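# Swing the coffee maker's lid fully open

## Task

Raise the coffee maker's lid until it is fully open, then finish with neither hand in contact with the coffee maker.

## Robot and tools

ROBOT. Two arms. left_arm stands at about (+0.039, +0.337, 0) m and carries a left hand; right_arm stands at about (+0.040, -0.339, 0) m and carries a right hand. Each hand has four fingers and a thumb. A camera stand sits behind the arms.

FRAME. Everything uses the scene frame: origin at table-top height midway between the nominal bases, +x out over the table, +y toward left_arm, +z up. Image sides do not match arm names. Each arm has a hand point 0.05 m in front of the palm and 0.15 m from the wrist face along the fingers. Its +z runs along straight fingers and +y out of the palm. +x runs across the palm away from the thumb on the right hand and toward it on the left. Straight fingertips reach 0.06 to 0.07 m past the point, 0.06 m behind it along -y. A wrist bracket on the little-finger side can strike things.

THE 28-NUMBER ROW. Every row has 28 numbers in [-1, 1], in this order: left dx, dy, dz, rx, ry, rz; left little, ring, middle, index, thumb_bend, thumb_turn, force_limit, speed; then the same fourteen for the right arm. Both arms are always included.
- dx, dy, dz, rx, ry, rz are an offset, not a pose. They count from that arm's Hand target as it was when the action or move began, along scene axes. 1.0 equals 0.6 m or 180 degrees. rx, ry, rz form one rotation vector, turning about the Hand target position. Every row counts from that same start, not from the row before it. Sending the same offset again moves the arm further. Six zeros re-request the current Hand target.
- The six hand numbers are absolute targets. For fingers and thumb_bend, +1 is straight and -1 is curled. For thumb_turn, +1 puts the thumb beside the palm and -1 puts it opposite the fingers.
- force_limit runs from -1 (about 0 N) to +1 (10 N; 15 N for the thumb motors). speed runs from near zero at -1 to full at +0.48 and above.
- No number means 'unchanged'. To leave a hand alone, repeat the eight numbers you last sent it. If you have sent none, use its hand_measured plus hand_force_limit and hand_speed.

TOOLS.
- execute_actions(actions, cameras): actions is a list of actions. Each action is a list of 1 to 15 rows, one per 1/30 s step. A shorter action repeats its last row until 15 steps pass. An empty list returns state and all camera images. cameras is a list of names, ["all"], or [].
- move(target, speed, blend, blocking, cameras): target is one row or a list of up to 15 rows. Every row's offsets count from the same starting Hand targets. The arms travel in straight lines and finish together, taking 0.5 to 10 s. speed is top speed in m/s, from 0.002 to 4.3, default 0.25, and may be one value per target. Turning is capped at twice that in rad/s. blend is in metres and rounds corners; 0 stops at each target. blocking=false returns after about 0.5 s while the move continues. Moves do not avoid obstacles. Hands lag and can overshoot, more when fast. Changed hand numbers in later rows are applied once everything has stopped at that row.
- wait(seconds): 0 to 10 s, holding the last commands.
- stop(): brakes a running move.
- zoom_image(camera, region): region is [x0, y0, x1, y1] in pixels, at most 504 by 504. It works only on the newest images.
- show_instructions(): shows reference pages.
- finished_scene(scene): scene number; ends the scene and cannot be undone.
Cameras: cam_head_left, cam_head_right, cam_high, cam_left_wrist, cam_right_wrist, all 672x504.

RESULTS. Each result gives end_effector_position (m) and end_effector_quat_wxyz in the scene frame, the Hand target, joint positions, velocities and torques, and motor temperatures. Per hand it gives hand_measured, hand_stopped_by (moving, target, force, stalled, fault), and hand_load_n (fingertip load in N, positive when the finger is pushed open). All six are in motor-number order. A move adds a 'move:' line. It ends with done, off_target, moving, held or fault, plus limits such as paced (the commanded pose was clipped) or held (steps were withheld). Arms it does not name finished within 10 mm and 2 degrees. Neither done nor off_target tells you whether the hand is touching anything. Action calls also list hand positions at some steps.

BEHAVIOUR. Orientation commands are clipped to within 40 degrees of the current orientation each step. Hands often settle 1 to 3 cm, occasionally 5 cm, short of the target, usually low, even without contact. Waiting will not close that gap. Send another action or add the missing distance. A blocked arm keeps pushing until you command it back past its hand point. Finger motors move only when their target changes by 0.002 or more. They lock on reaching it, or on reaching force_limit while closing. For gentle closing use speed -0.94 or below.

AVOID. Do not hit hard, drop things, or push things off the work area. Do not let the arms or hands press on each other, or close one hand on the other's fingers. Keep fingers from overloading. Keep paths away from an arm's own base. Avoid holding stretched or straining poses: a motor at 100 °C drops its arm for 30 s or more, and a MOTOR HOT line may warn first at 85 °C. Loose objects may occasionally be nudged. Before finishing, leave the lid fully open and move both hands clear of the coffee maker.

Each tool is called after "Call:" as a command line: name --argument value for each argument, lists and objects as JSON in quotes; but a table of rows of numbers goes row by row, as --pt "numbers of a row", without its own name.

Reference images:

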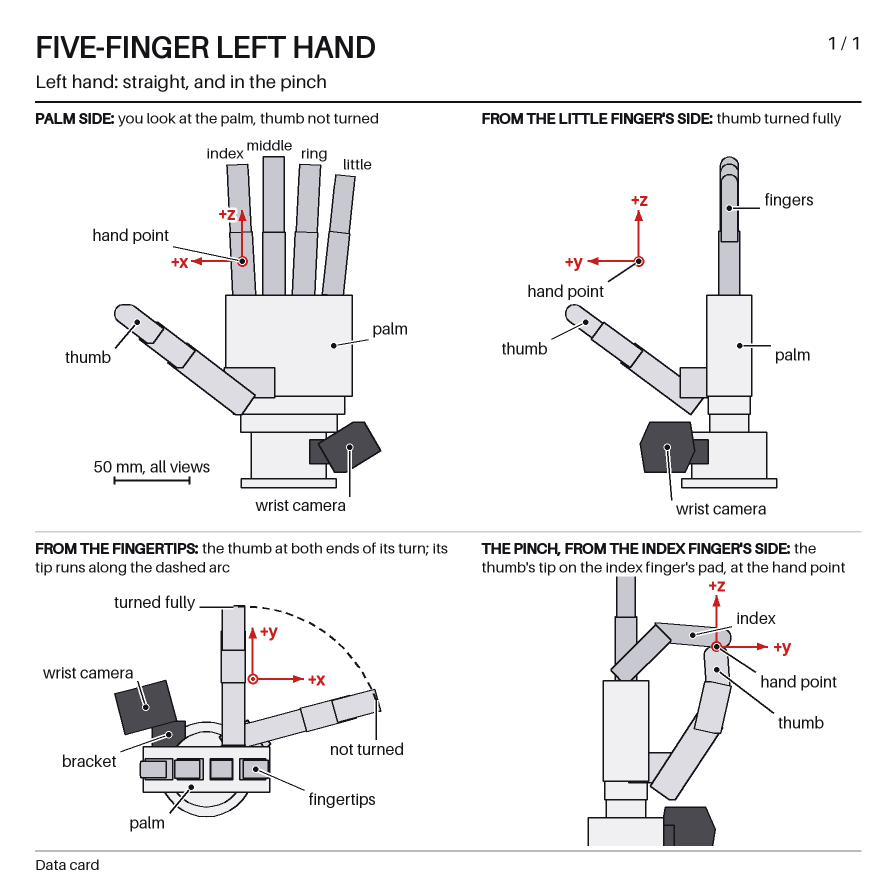

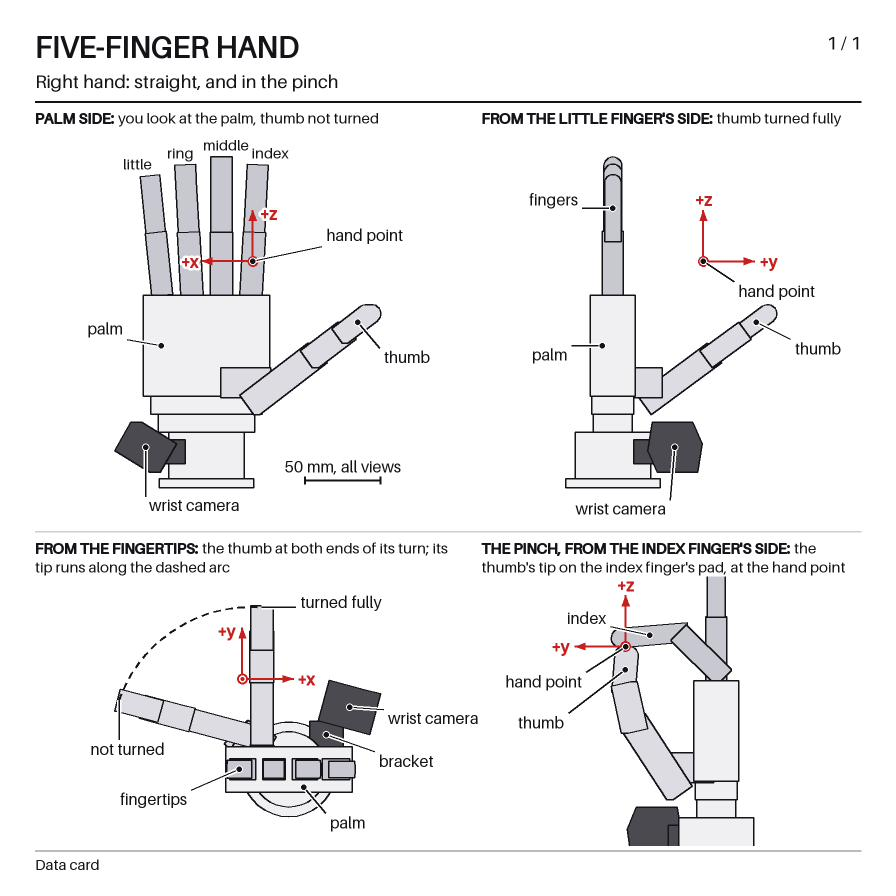

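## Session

Call:
execute_actions --actions '[]'

Call:
zoom_image --camera "cam_head_left" --region '[240, 120, 440, 320]'

Call:
zoom_image --camera "cam_head_right" --region '[240, 120, 440, 320]'

Call:
zoom_image --camera "cam_high" --region '[180, 150, 380, 350]'

Scene clock: 0.00 s.
left_arm: end_effector_position=(+0.2464, +0.1713, +0.2730) hand_measured=(+1.000, +1.000, +1.000, +1.000, +1.000, +1.000) hand_load_n=(+0.0, +0.0, +0.0, +0.0, +0.0, +0.0) hand_stopped_by=(target, target, target, target, target, target) hand_force_limit=0.00 hand_speed=-0.80 end_effector_quat_wxyz=(-0.202, +0.874, -0.427, +0.112) | right_arm: end_effector_position=(+0.5078, -0.3652, +0.3362) hand_measured=(+1.000, +1.000, +1.000, +1.000, +1.000, +1.000) hand_load_n=(+0.0, +0.0, +0.0, +0.0, +0.0, +0.0) hand_stopped_by=(target, target, target, target, target, target) hand_force_limit=0.00 hand_speed=-0.80 end_effector_quat_wxyz=(+0.009, +0.589, -0.396, +0.705)
Joint positions: left_arm=[-0.802 0.912 1.109 -1.678 -0.458 -1.419] | right_arm=[0.324 1.081 0.817 0.252 0.935 -0.984]
Joint velocities: within noise
Joint torques (N m): no reading
Motor temperatures (°C): left_arm=[26 24 24 20 20 19] | right_arm=[27 26 26 23 21 19]
Heat: left arm: hottest waist 26 °C; right arm: hottest waist 27 °C.
Hand target: left_arm +0.2499, +0.1679, +0.2833; -0.198, +0.875, -0.424, +0.123 | right_arm +0.5120, -0.3637, +0.3514; +0.000, +0.578, -0.399, +0.711

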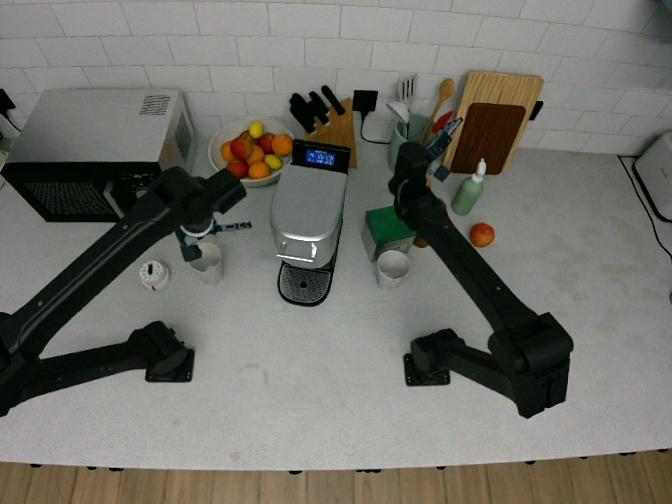

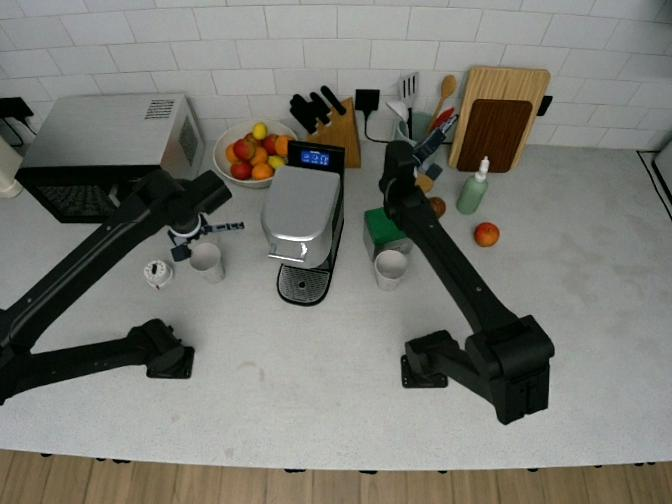

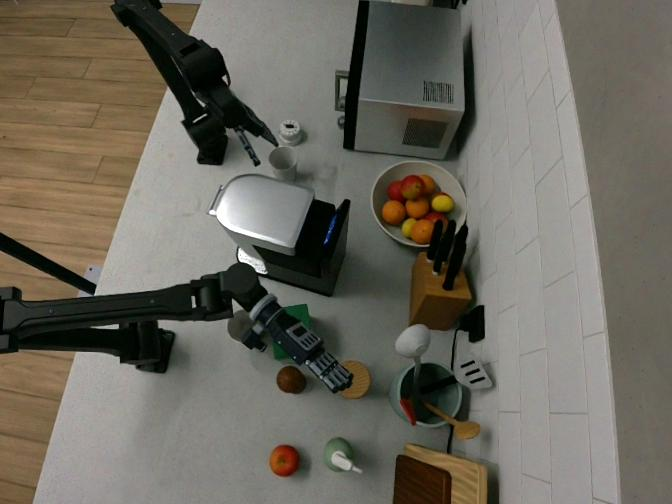

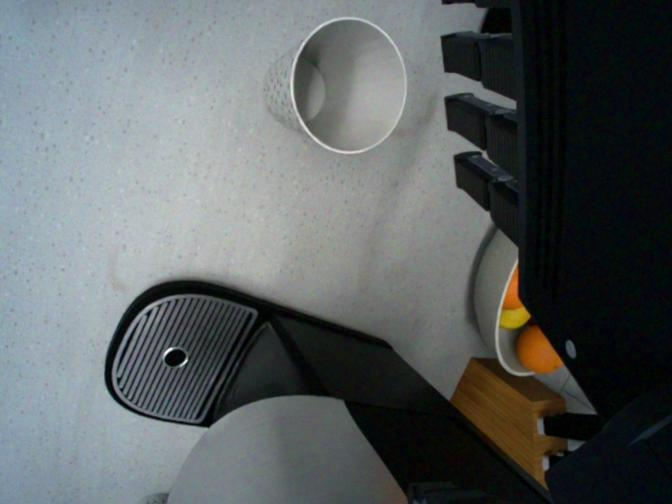

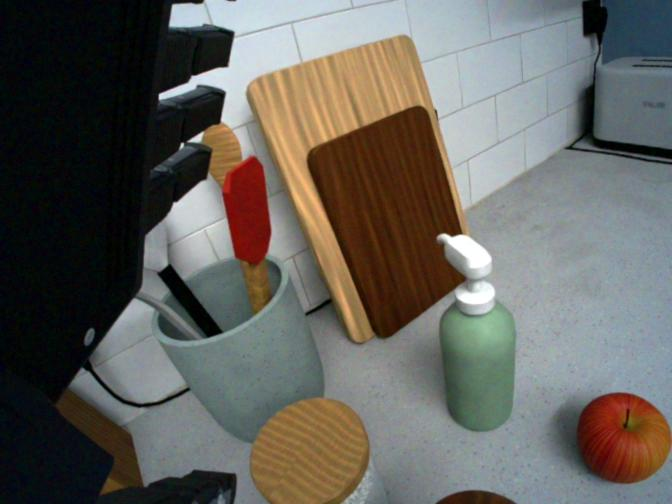

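Scaled by 2.520 from the camera's 672x504 image, which has a finer 960x720 frame.

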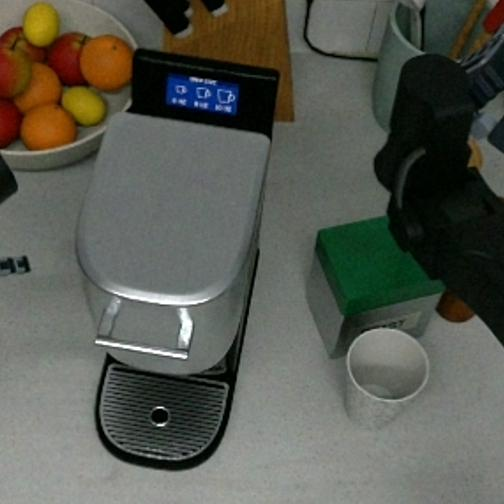

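Scaled by 2.520 from the camera's 672x504 image, which has a finer 960x720 frame.

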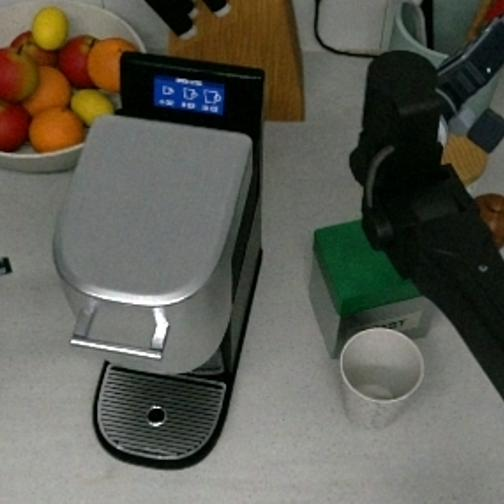

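Scaled by 2.520 from the camera's 672x504 image, which has a finer 960x720 frame.

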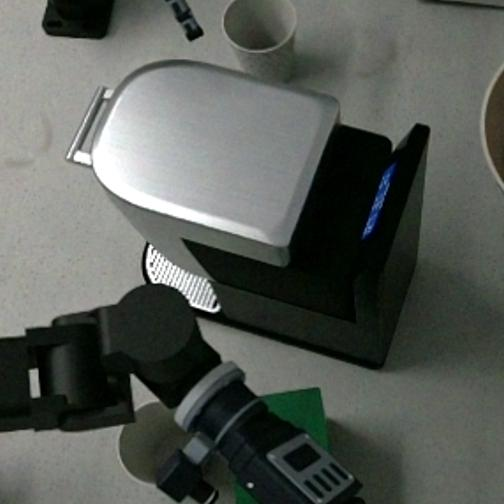

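Call:
move --pt "-0.083 -0.1965 0.278 0.0388 -0.3673 -0.327 1 1 1 1 1 1 0 -0.8 0 0 0 0 0 0 1 1 1 1 1 1 0 -0.8" --pt "-0.2498 -0.2132 0.1945 -0.0097 -0.3789 -0.4002 1 1 1 1 1 1 0 -0.8 0 0 0 0 0 0 1 1 1 1 1 1 0 -0.8" --pt "-0.2498 -0.2132 -0.097 -0.0097 -0.3789 -0.4002 1 1 1 1 1 1 0 -0.8 0 0 0 0 0 0 1 1 1 1 1 1 0 -0.8" --speed '[0.35,0.25,0.25]' --blend '[0.03,0.03,0]' --cameras '["all"]'

Call:
zoom_image --camera "cam_head_left" --region '[240, 200, 380, 340]'

Call:
zoom_image --camera "cam_head_right" --region '[220, 200, 360, 340]'

Call:
zoom_image --camera "cam_high" --region '[120, 120, 280, 280]'

Scene clock: 7.23 s.
left_arm: end_effector_position=(+0.1025, +0.0412, +0.2241) hand_measured=(+1.000, +1.000, +1.000, +1.000, +1.000, +1.000) hand_load_n=(+0.0, +0.0, +0.0, +0.0, +0.0, -0.5) hand_stopped_by=(target, target, target, target, target, target) hand_force_limit=0.00 hand_speed=-0.80 end_effector_quat_wxyz=(+0.269, -0.276, +0.653, -0.652) | right_arm: end_effector_position=(+0.5078, -0.3652, +0.3362) hand_measured=(+1.000, +1.000, +1.000, +1.000, +1.000, +1.000) hand_load_n=(+0.0, +0.0, +0.0, +0.0, +0.0, +0.0) hand_stopped_by=(target, target, target, target, target, target) hand_force_limit=0.00 hand_speed=-0.80 end_effector_quat_wxyz=(+0.009, +0.589, -0.396, +0.705)
Joint positions: left_arm=[-1.954 0.37 0.252 0.107 -1.151 -0.019] | right_arm=[0.324 1.081 0.817 0.252 0.935 -0.984]
Joint torques (N m): left_arm=[0.91 1.79 8.29 1.66 -0.28 0.18] | right_arm=[1.26 -4.48 12.07 1.76 0.13 0]
Heat: left arm: hottest waist 26 °C; right arm: hottest elbow 28 °C.
Hand target: left_arm +0.1001, +0.0400, +0.2251; +0.271, -0.270, +0.653, -0.653 | right_arm +0.5120, -0.3637, +0.3514; +0.000, +0.578, -0.399, +0.711
Off the commanded pose: left_arm 0.003 m, 1 deg | right_arm 0.016 m, 2 deg.
move: off_target (right_arm)

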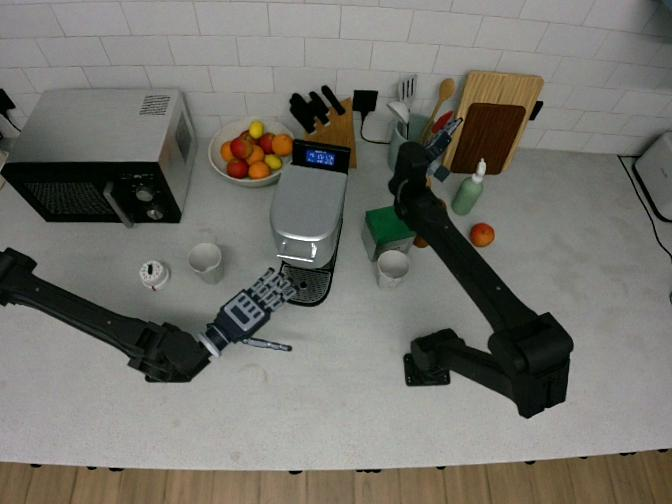

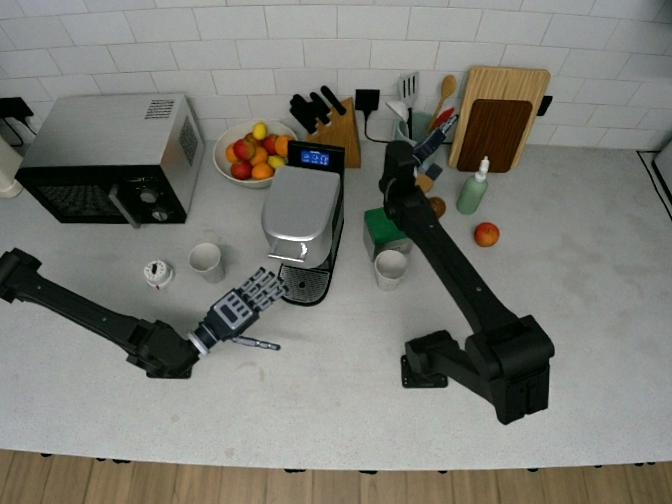

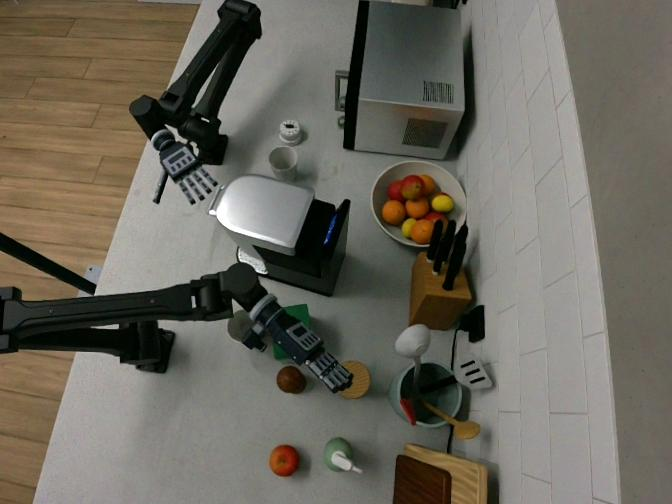

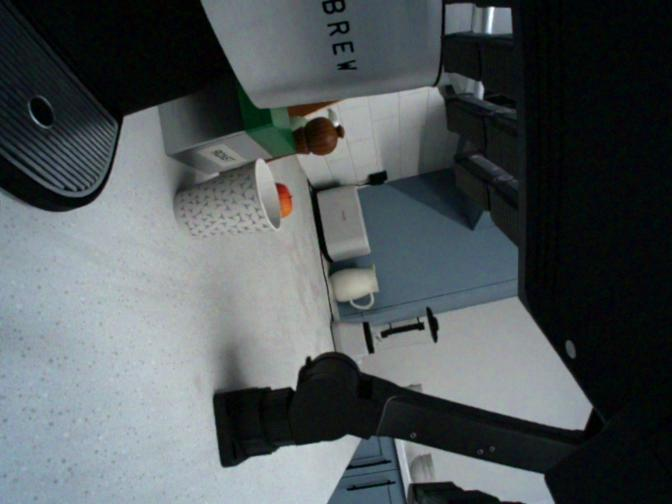

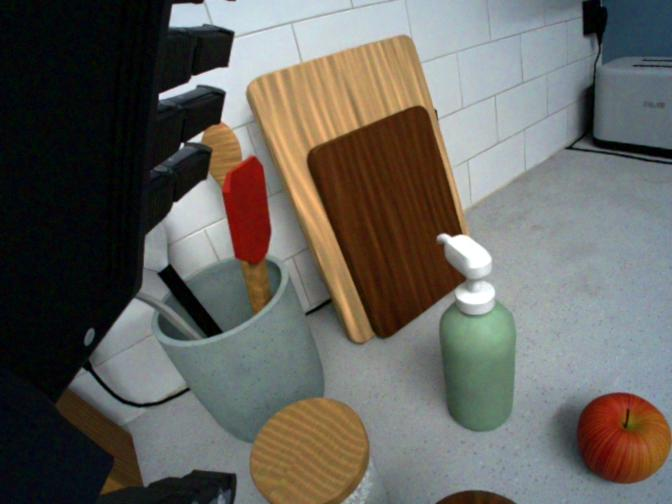

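Scaled by 3.600 from the camera's 672x504 image, which has a finer 960x720 frame.

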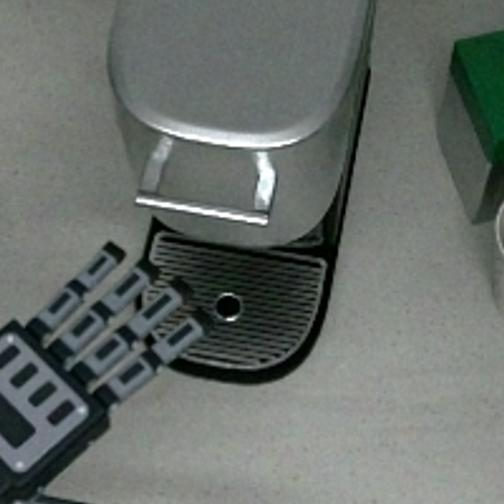

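Scaled by 3.600 from the camera's 672x504 image, which has a finer 960x720 frame.

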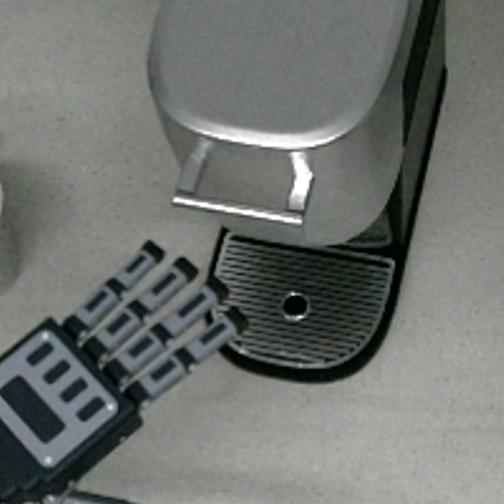

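Scaled by 3.150 from the camera's 672x504 image, which has a finer 960x720 frame.

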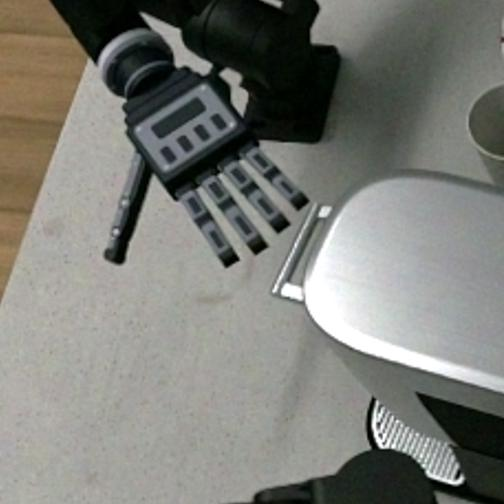

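Call:
move --target '[0.0948,-0.0617,-0.005,0,0,0.0833,1,1,1,1,1,1,0,-0.8,0,0,0,0,0,0,1,1,1,1,1,1,0,-0.8]' --speed 0.12 --cameras '["cam_head_left","cam_head_right","cam_high","cam_left_wrist"]'

Call:
zoom_image --camera "cam_head_left" --region '[250, 210, 350, 310]'

Call:
zoom_image --camera "cam_head_right" --region '[240, 210, 340, 310]'

Call:
zoom_image --camera "cam_high" --region '[160, 150, 260, 250]'

Scene clock: 9.77 s.
left_arm: end_effector_position=(+0.1547, +0.0151, +0.1969) hand_measured=(+1.000, +1.000, +1.000, +1.000, +1.000, +1.000) hand_load_n=(+0.0, +0.0, +0.0, +0.0, +0.0, -0.5) hand_stopped_by=(target, target, target, target, target, target) hand_force_limit=0.00 hand_speed=-0.80 end_effector_quat_wxyz=(+0.358, -0.343, +0.627, -0.601) | right_arm: end_effector_position=(+0.5078, -0.3652, +0.3362) hand_measured=(+1.000, +1.000, +1.000, +1.000, +1.000, +1.000) hand_load_n=(+0.0, +0.0, +0.0, +0.0, +0.0, +0.0) hand_stopped_by=(target, target, target, target, target, target) hand_force_limit=0.00 hand_speed=-0.80 end_effector_quat_wxyz=(+0.009, +0.589, -0.396, +0.705)
Joint positions: left_arm=[-1.769 0.731 0.278 0.393 -1.212 -0.019] | right_arm=[0.324 1.081 0.817 0.252 0.935 -0.984]
Joint torques (N m): left_arm=[2.61 -1.44 10.96 1.52 -0.15 0.22] | right_arm=[1.61 -4.31 12.08 1.8 0.13 -0.01]
Heat: left arm: hottest waist 26 °C; right arm: hottest elbow 28 °C.
Hand target: left_arm +0.1569, +0.0029, +0.2221; +0.353, -0.353, +0.613, -0.612 | right_arm +0.5120, -0.3637, +0.3514; +0.000, +0.578, -0.399, +0.711
Off the commanded pose: left_arm 0.028 m, 2 deg | right_arm 0.016 m, 2 deg.
move: off_target (left_arm, right_arm)
Images, in order (width x height): cam_head_left 672x504, cam_head_right 672x504, cam_high 672x504, cam_left_wrist 672x504.

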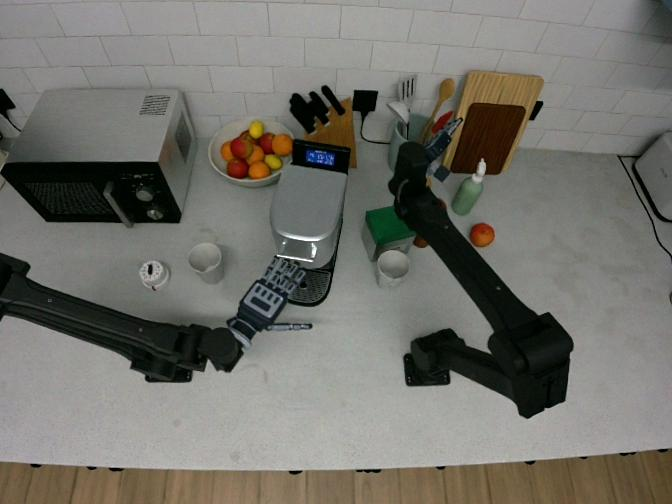

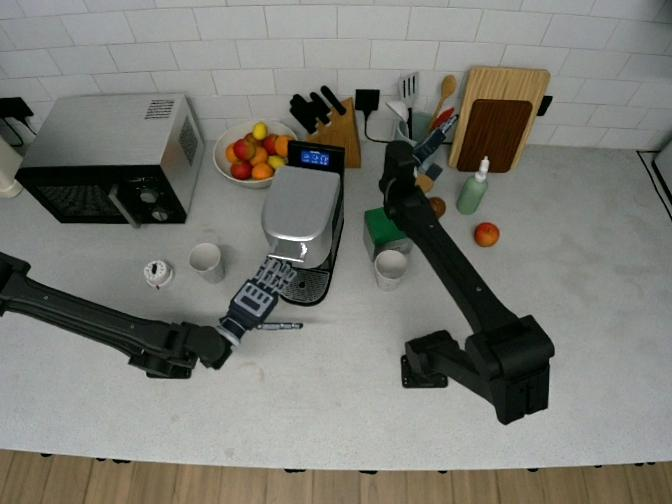

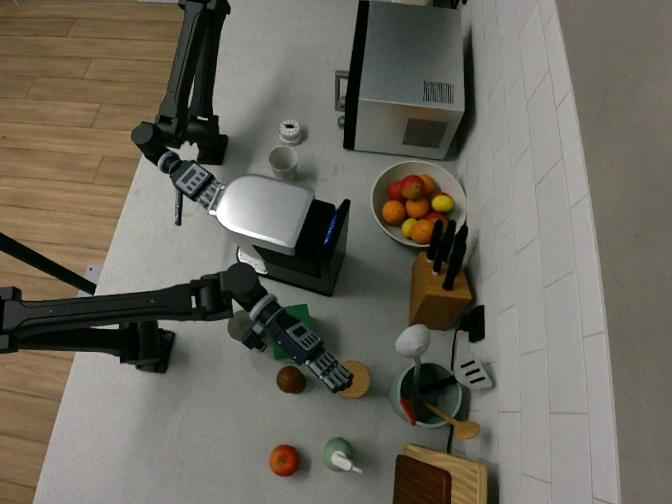

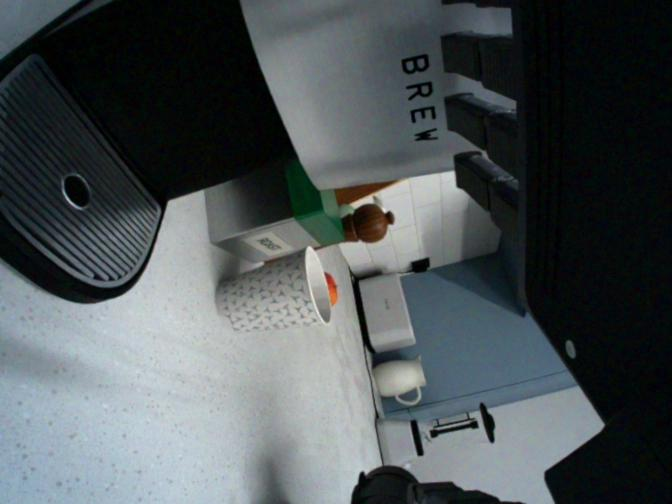

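Scaled by 5.040 from the camera's 672x504 image, which has a finer 960x720 frame.

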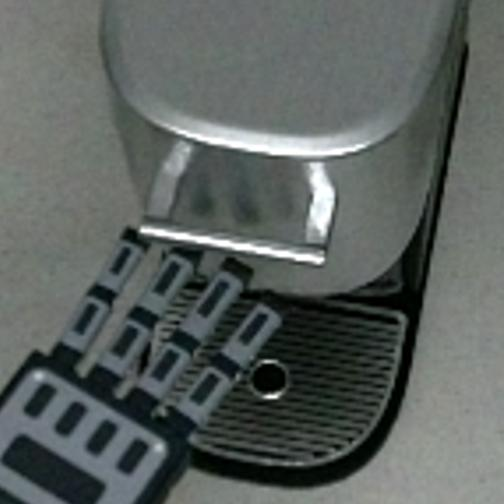

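Scaled by 5.040 from the camera's 672x504 image, which has a finer 960x720 frame.

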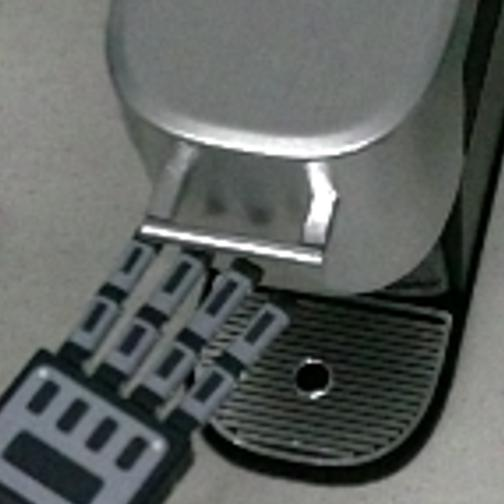

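Scaled by 5.040 from the camera's 672x504 image, which has a finer 960x720 frame.

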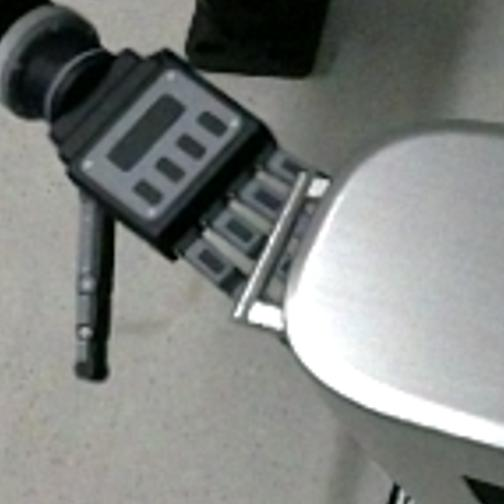

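Call:
move --pt "0 -0.02 0.02 0 0 0 1 1 1 1 1 1 0 -0.8 0 0 0 0 0 0 1 1 1 1 1 1 0 -0.8" --pt "0.008 -0.02 0.1717 0 0 0 1 1 1 1 1 1 0 -0.8 0 0 0 0 0 0 1 1 1 1 1 1 0 -0.8" --speed '[0.1,0.07]' --blend '[0.005,0]' --cameras '["cam_head_left","cam_head_right","cam_high","cam_left_wrist"]'

Call:
zoom_image --camera "cam_head_left" --region '[250, 190, 350, 290]'

Call:
zoom_image --camera "cam_high" --region '[160, 130, 280, 250]'

Scene clock: 12.27 s.
left_arm: end_effector_position=(+0.1594, -0.0031, +0.2927) hand_measured=(+1.000, +1.000, +1.000, +1.000, +1.000, +1.000) hand_load_n=(-0.5, +0.0, +0.0, +0.0, +0.0, +0.0) hand_stopped_by=(target, target, target, target, target, target) hand_force_limit=0.00 hand_speed=-0.80 end_effector_quat_wxyz=(+0.364, -0.341, +0.628, -0.598) | right_arm: end_effector_position=(+0.5078, -0.3652, +0.3362) hand_measured=(+1.000, +1.000, +1.000, +1.000, +1.000, +1.000) hand_load_n=(+0.0, +0.0, +0.0, +0.0, +0.0, +0.0) hand_stopped_by=(target, target, target, target, target, target) hand_force_limit=0.00 hand_speed=-0.80 end_effector_quat_wxyz=(+0.009, +0.589, -0.396, +0.705)
Joint positions: left_arm=[-1.738 0.68 0.525 0.101 -1.187 -0.001] | right_arm=[0.324 1.081 0.817 0.252 0.935 -0.984]
Joint torques (N m): left_arm=[2.61 -2.32 12.21 1.1 0.03 0.11] | right_arm=[1.49 -4.42 12.21 1.72 0.12 0.01]
Heat: left arm: hottest waist 26 °C; right arm: hottest elbow 29 °C.
Hand target: left_arm +0.1617, -0.0090, +0.3251; +0.354, -0.353, +0.613, -0.612 | right_arm +0.5120, -0.3637, +0.3514; +0.000, +0.578, -0.399, +0.711
Off the commanded pose: left_arm 0.033 m, 3 deg | right_arm 0.016 m, 2 deg.
move: off_target (left_arm, right_arm)
Images, in order (width x height): cam_head_left 672x504, cam_head_right 672x504, cam_high 672x504, cam_left_wrist 672x504.

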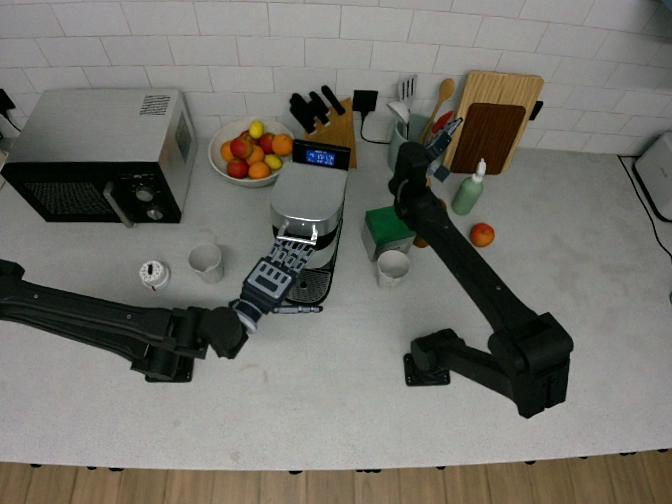

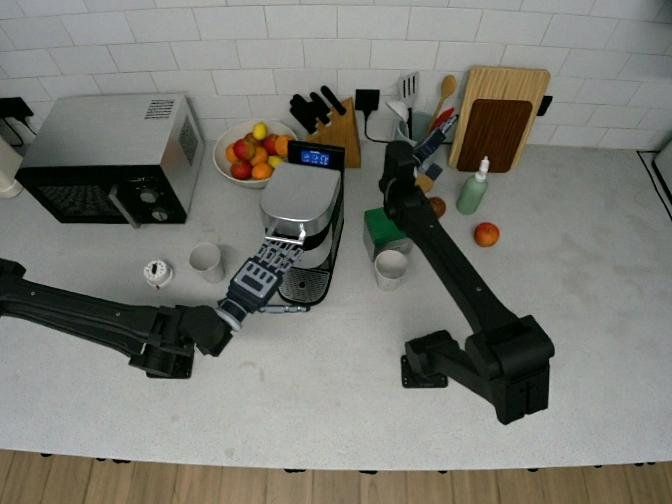

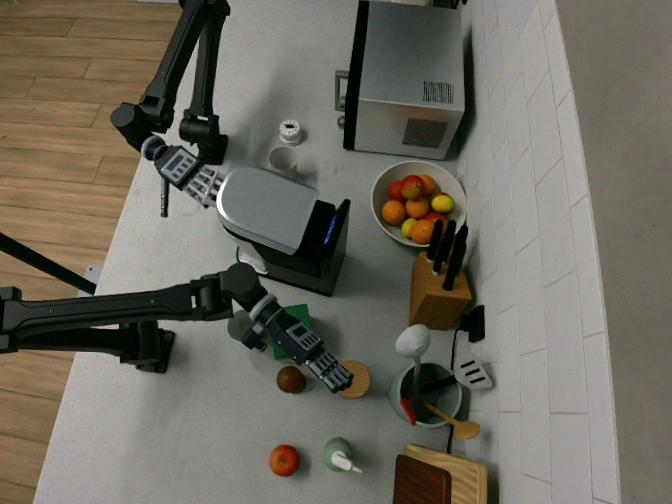

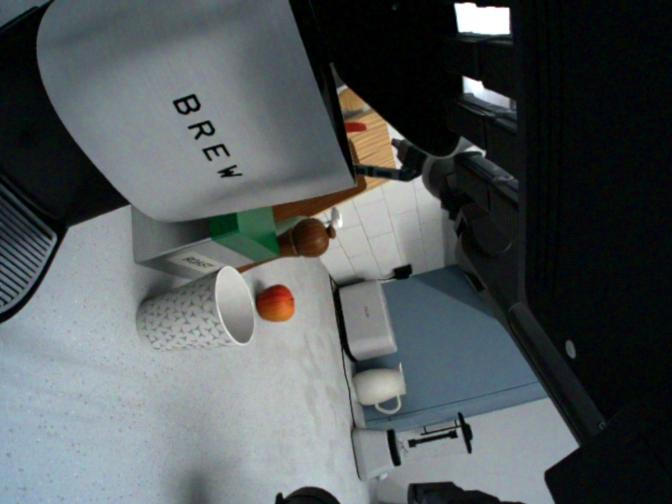

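Scaled by 5.040 from the camera's 672x504 image, which has a finer 960x720 frame.

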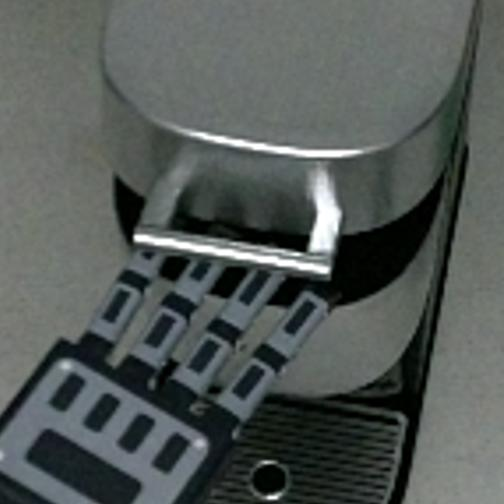

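Scaled by 4.200 from the camera's 672x504 image, which has a finer 960x720 frame.

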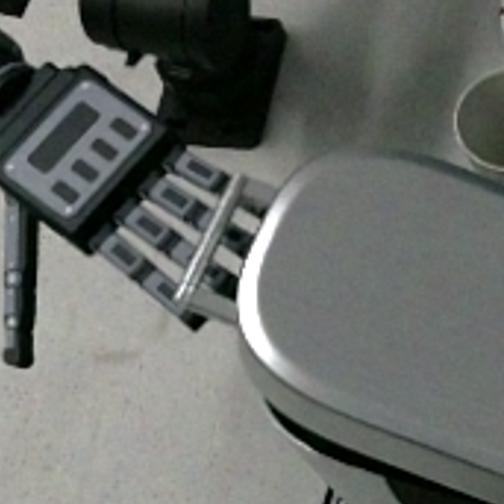

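Call:
move --pt "0.0392 -0.005 0.093 0 0 0 1 1 1 1 1 1 0 -0.8 0 0 0 0 0 0 1 1 1 1 1 1 0 -0.8" --pt "0.0928 -0.012 0.168 0 0 0 1 1 1 1 1 1 0 -0.8 0 0 0 0 0 0 1 1 1 1 1 1 0 -0.8" --speed '[0.09,0.06]' --blend '[0.01,0]' --cameras '["cam_head_left","cam_high","cam_left_wrist"]'

Call:
zoom_image --camera "cam_head_left" --region '[240, 140, 380, 280]'

Call:
zoom_image --camera "cam_high" --region '[160, 100, 360, 300]'

Scene clock: 14.77 s.
left_arm: end_effector_position=(+0.2137, -0.0136, +0.3977) hand_measured=(+1.000, +1.000, +1.000, +1.000, +1.000, +1.000) hand_load_n=(+0.0, +0.0, +0.0, +0.0, +0.0, +0.0) hand_stopped_by=(target, target, target, target, target, target) hand_force_limit=0.00 hand_speed=-0.80 end_effector_quat_wxyz=(+0.357, -0.346, +0.626, -0.601) | right_arm: end_effector_position=(+0.5078, -0.3652, +0.3362) hand_measured=(+1.000, +1.000, +1.000, +1.000, +1.000, +1.000) hand_load_n=(+0.0, +0.0, +0.0, +0.0, +0.0, +0.0) hand_stopped_by=(target, target, target, target, target, target) hand_force_limit=0.00 hand_speed=-0.80 end_effector_quat_wxyz=(+0.009, +0.589, -0.396, +0.705)
Joint positions: left_arm=[-1.492 0.699 0.804 -0.143 -0.939 0] | right_arm=[0.324 1.081 0.817 0.252 0.935 -0.984]
Joint torques (N m): left_arm=[2.55 -1.49 12.22 1.05 0.01 0.09] | right_arm=[1.79 -3.9 12.19 1.77 0.1 0.01]
Heat: left arm: hottest elbow 27 °C; right arm: hottest elbow 29 °C.
Hand target: left_arm +0.2175, -0.0162, +0.4261; +0.354, -0.353, +0.612, -0.612 | right_arm +0.5120, -0.3637, +0.3514; +0.000, +0.578, -0.399, +0.711
Off the commanded pose: left_arm 0.029 m, 2 deg | right_arm 0.016 m, 2 deg.
move: off_target (left_arm, right_arm)
Images, in order (width x height): cam_head_left 672x504, cam_high 672x504, cam_left_wrist 672x504.

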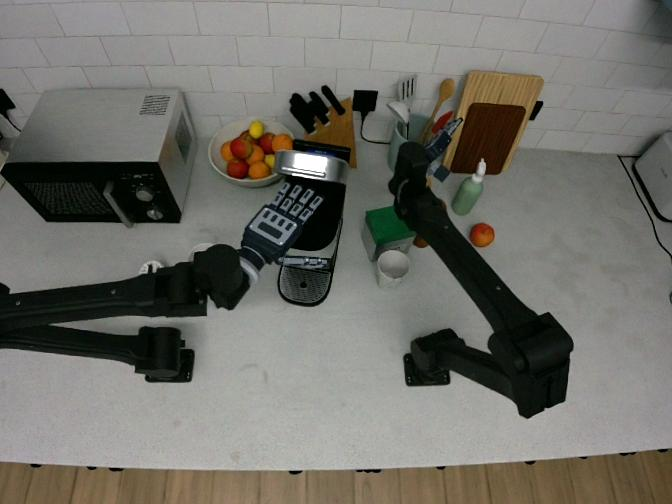

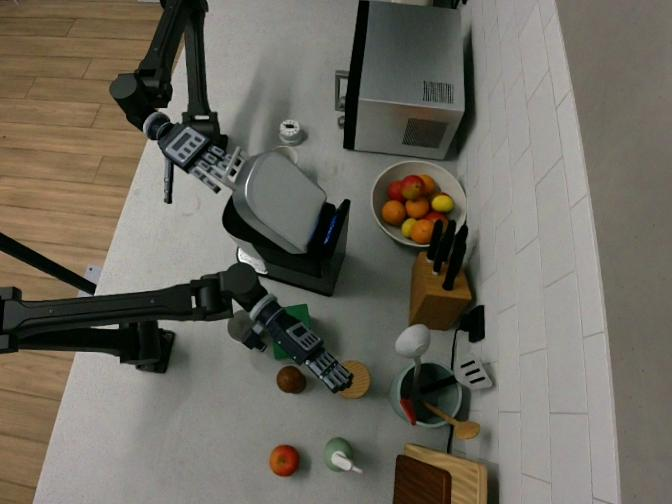

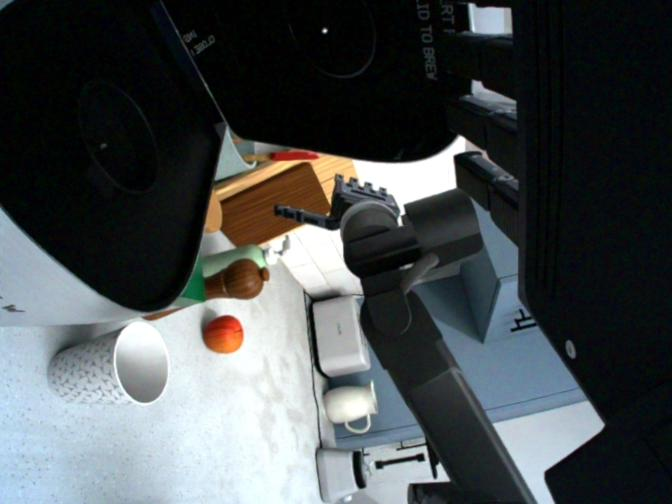

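Scaled by 3.600 from the camera's 672x504 image, which has a finer 960x720 frame.

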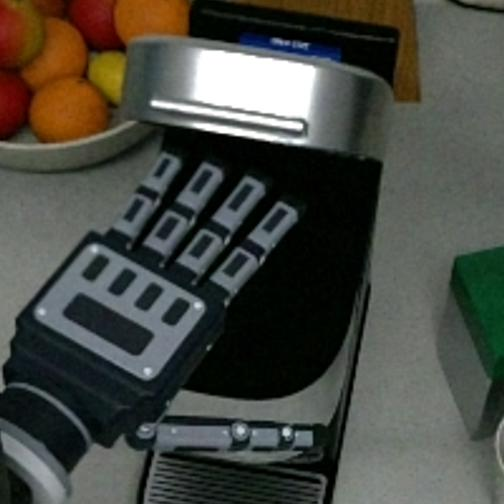

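Scaled by 2.520 from the camera's 672x504 image, which has a finer 960x720 frame.

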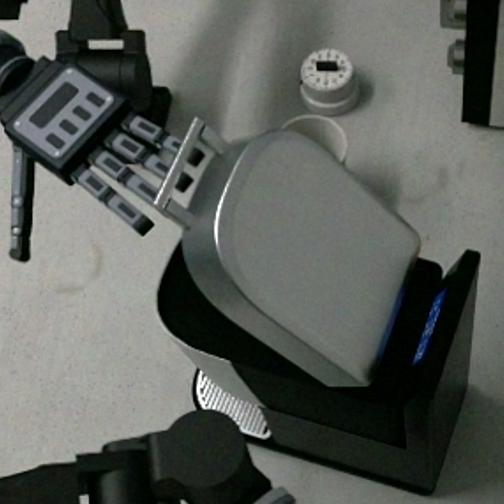

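Call:
move --pt "0 0 -0.102 0 0 0 1 1 1 1 1 1 0 -0.8 0 0 0 0 0 0 1 1 1 1 1 1 0 -0.8" --pt "0.0625 -0.008 -0.102 0 0 0 1 1 1 1 1 1 0 -0.8 0 0 0 0 0 0 1 1 1 1 1 1 0 -0.8" --pt "0.1708 -0.0225 -0.0435 0 0 0 1 1 1 1 1 1 0 -0.8 0 0 0 0 0 0 1 1 1 1 1 1 0 -0.8" --speed '[0.15,0.1,0.035]' --blend '[0.01,0.01,0]' --cameras '["cam_head_left","cam_high","cam_left_wrist"]'

Call:
zoom_image --camera "cam_head_left" --region '[240, 60, 400, 220]'

Call:
zoom_image --camera "cam_high" --region '[160, 100, 360, 300]'

Scene clock: 18.60 s.
left_arm: end_effector_position=(+0.3132, -0.0255, +0.3697) hand_measured=(+1.000, +1.000, +1.000, +1.000, +1.000, +1.000) hand_load_n=(+0.0, +0.0, +0.0, +0.0, +0.0, +0.0) hand_stopped_by=(target, target, target, target, target, target) hand_force_limit=0.00 hand_speed=-0.80 end_effector_quat_wxyz=(+0.352, -0.351, +0.627, -0.599) | right_arm: end_effector_position=(+0.5078, -0.3652, +0.3362) hand_measured=(+1.000, +1.000, +1.000, +1.000, +1.000, +1.000) hand_load_n=(+0.0, +0.0, +0.0, +0.0, +0.0, +0.0) hand_stopped_by=(target, target, target, target, target, target) hand_force_limit=0.00 hand_speed=-0.80 end_effector_quat_wxyz=(+0.009, +0.589, -0.396, +0.705)
Joint positions: left_arm=[-1.118 0.824 0.786 -0.002 -0.565 0] | right_arm=[0.324 1.081 0.817 0.252 0.935 -0.984]
Joint torques (N m): left_arm=[2.55 -3.49 12.49 1.21 -0.08 0.08] | right_arm=[1.26 -4.01 12.16 1.61 0.13 0]
Heat: left arm: hottest elbow 28 °C; right arm: hottest elbow 30 °C.
Hand target: left_arm +0.3198, -0.0298, +0.3998; +0.354, -0.353, +0.613, -0.612 | right_arm +0.5120, -0.3637, +0.3514; +0.000, +0.578, -0.399, +0.711
Off the commanded pose: left_arm 0.031 m, 2 deg | right_arm 0.016 m, 2 deg.
move: off_target (left_arm, right_arm)
Images, in order (width x height): cam_head_left 672x504, cam_high 672x504, cam_left_wrist 672x504.

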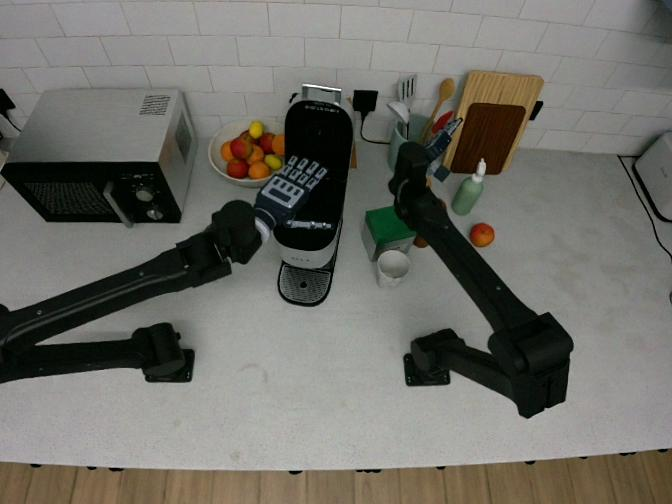

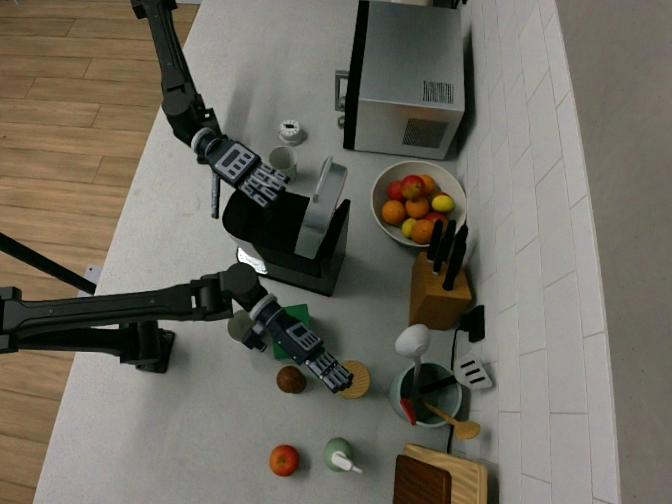

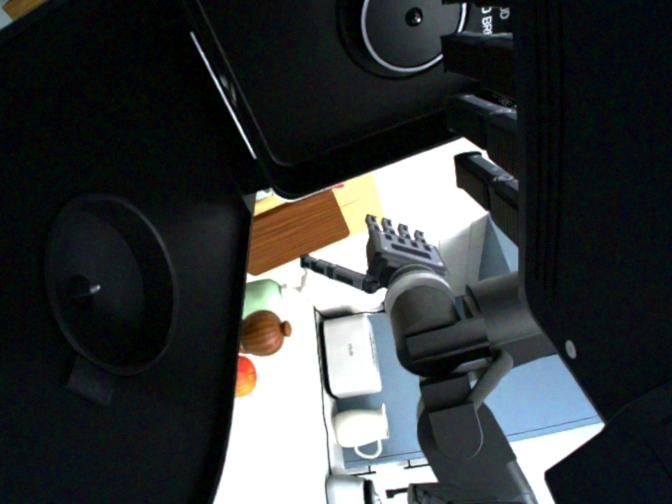

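Scaled by 3.150 from the camera's 672x504 image, which has a finer 960x720 frame.

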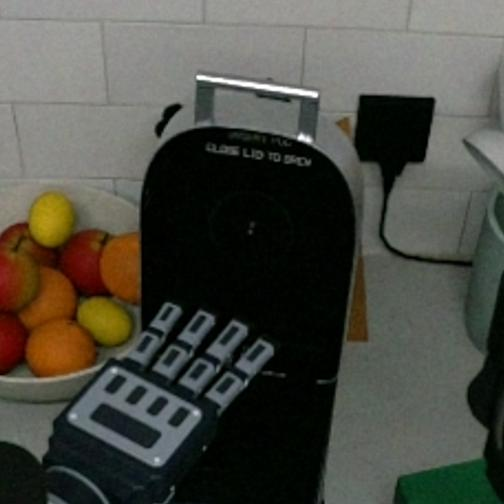

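Scaled by 2.520 from the camera's 672x504 image, which has a finer 960x720 frame.

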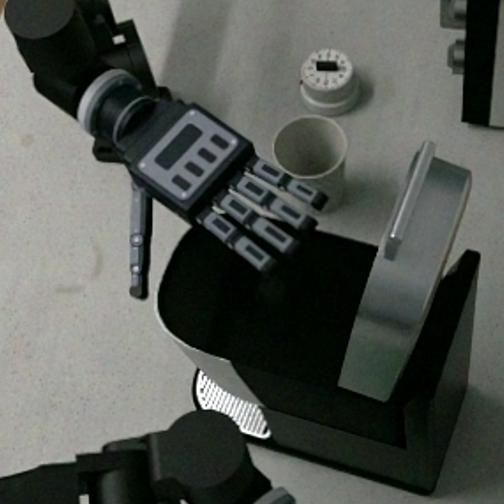

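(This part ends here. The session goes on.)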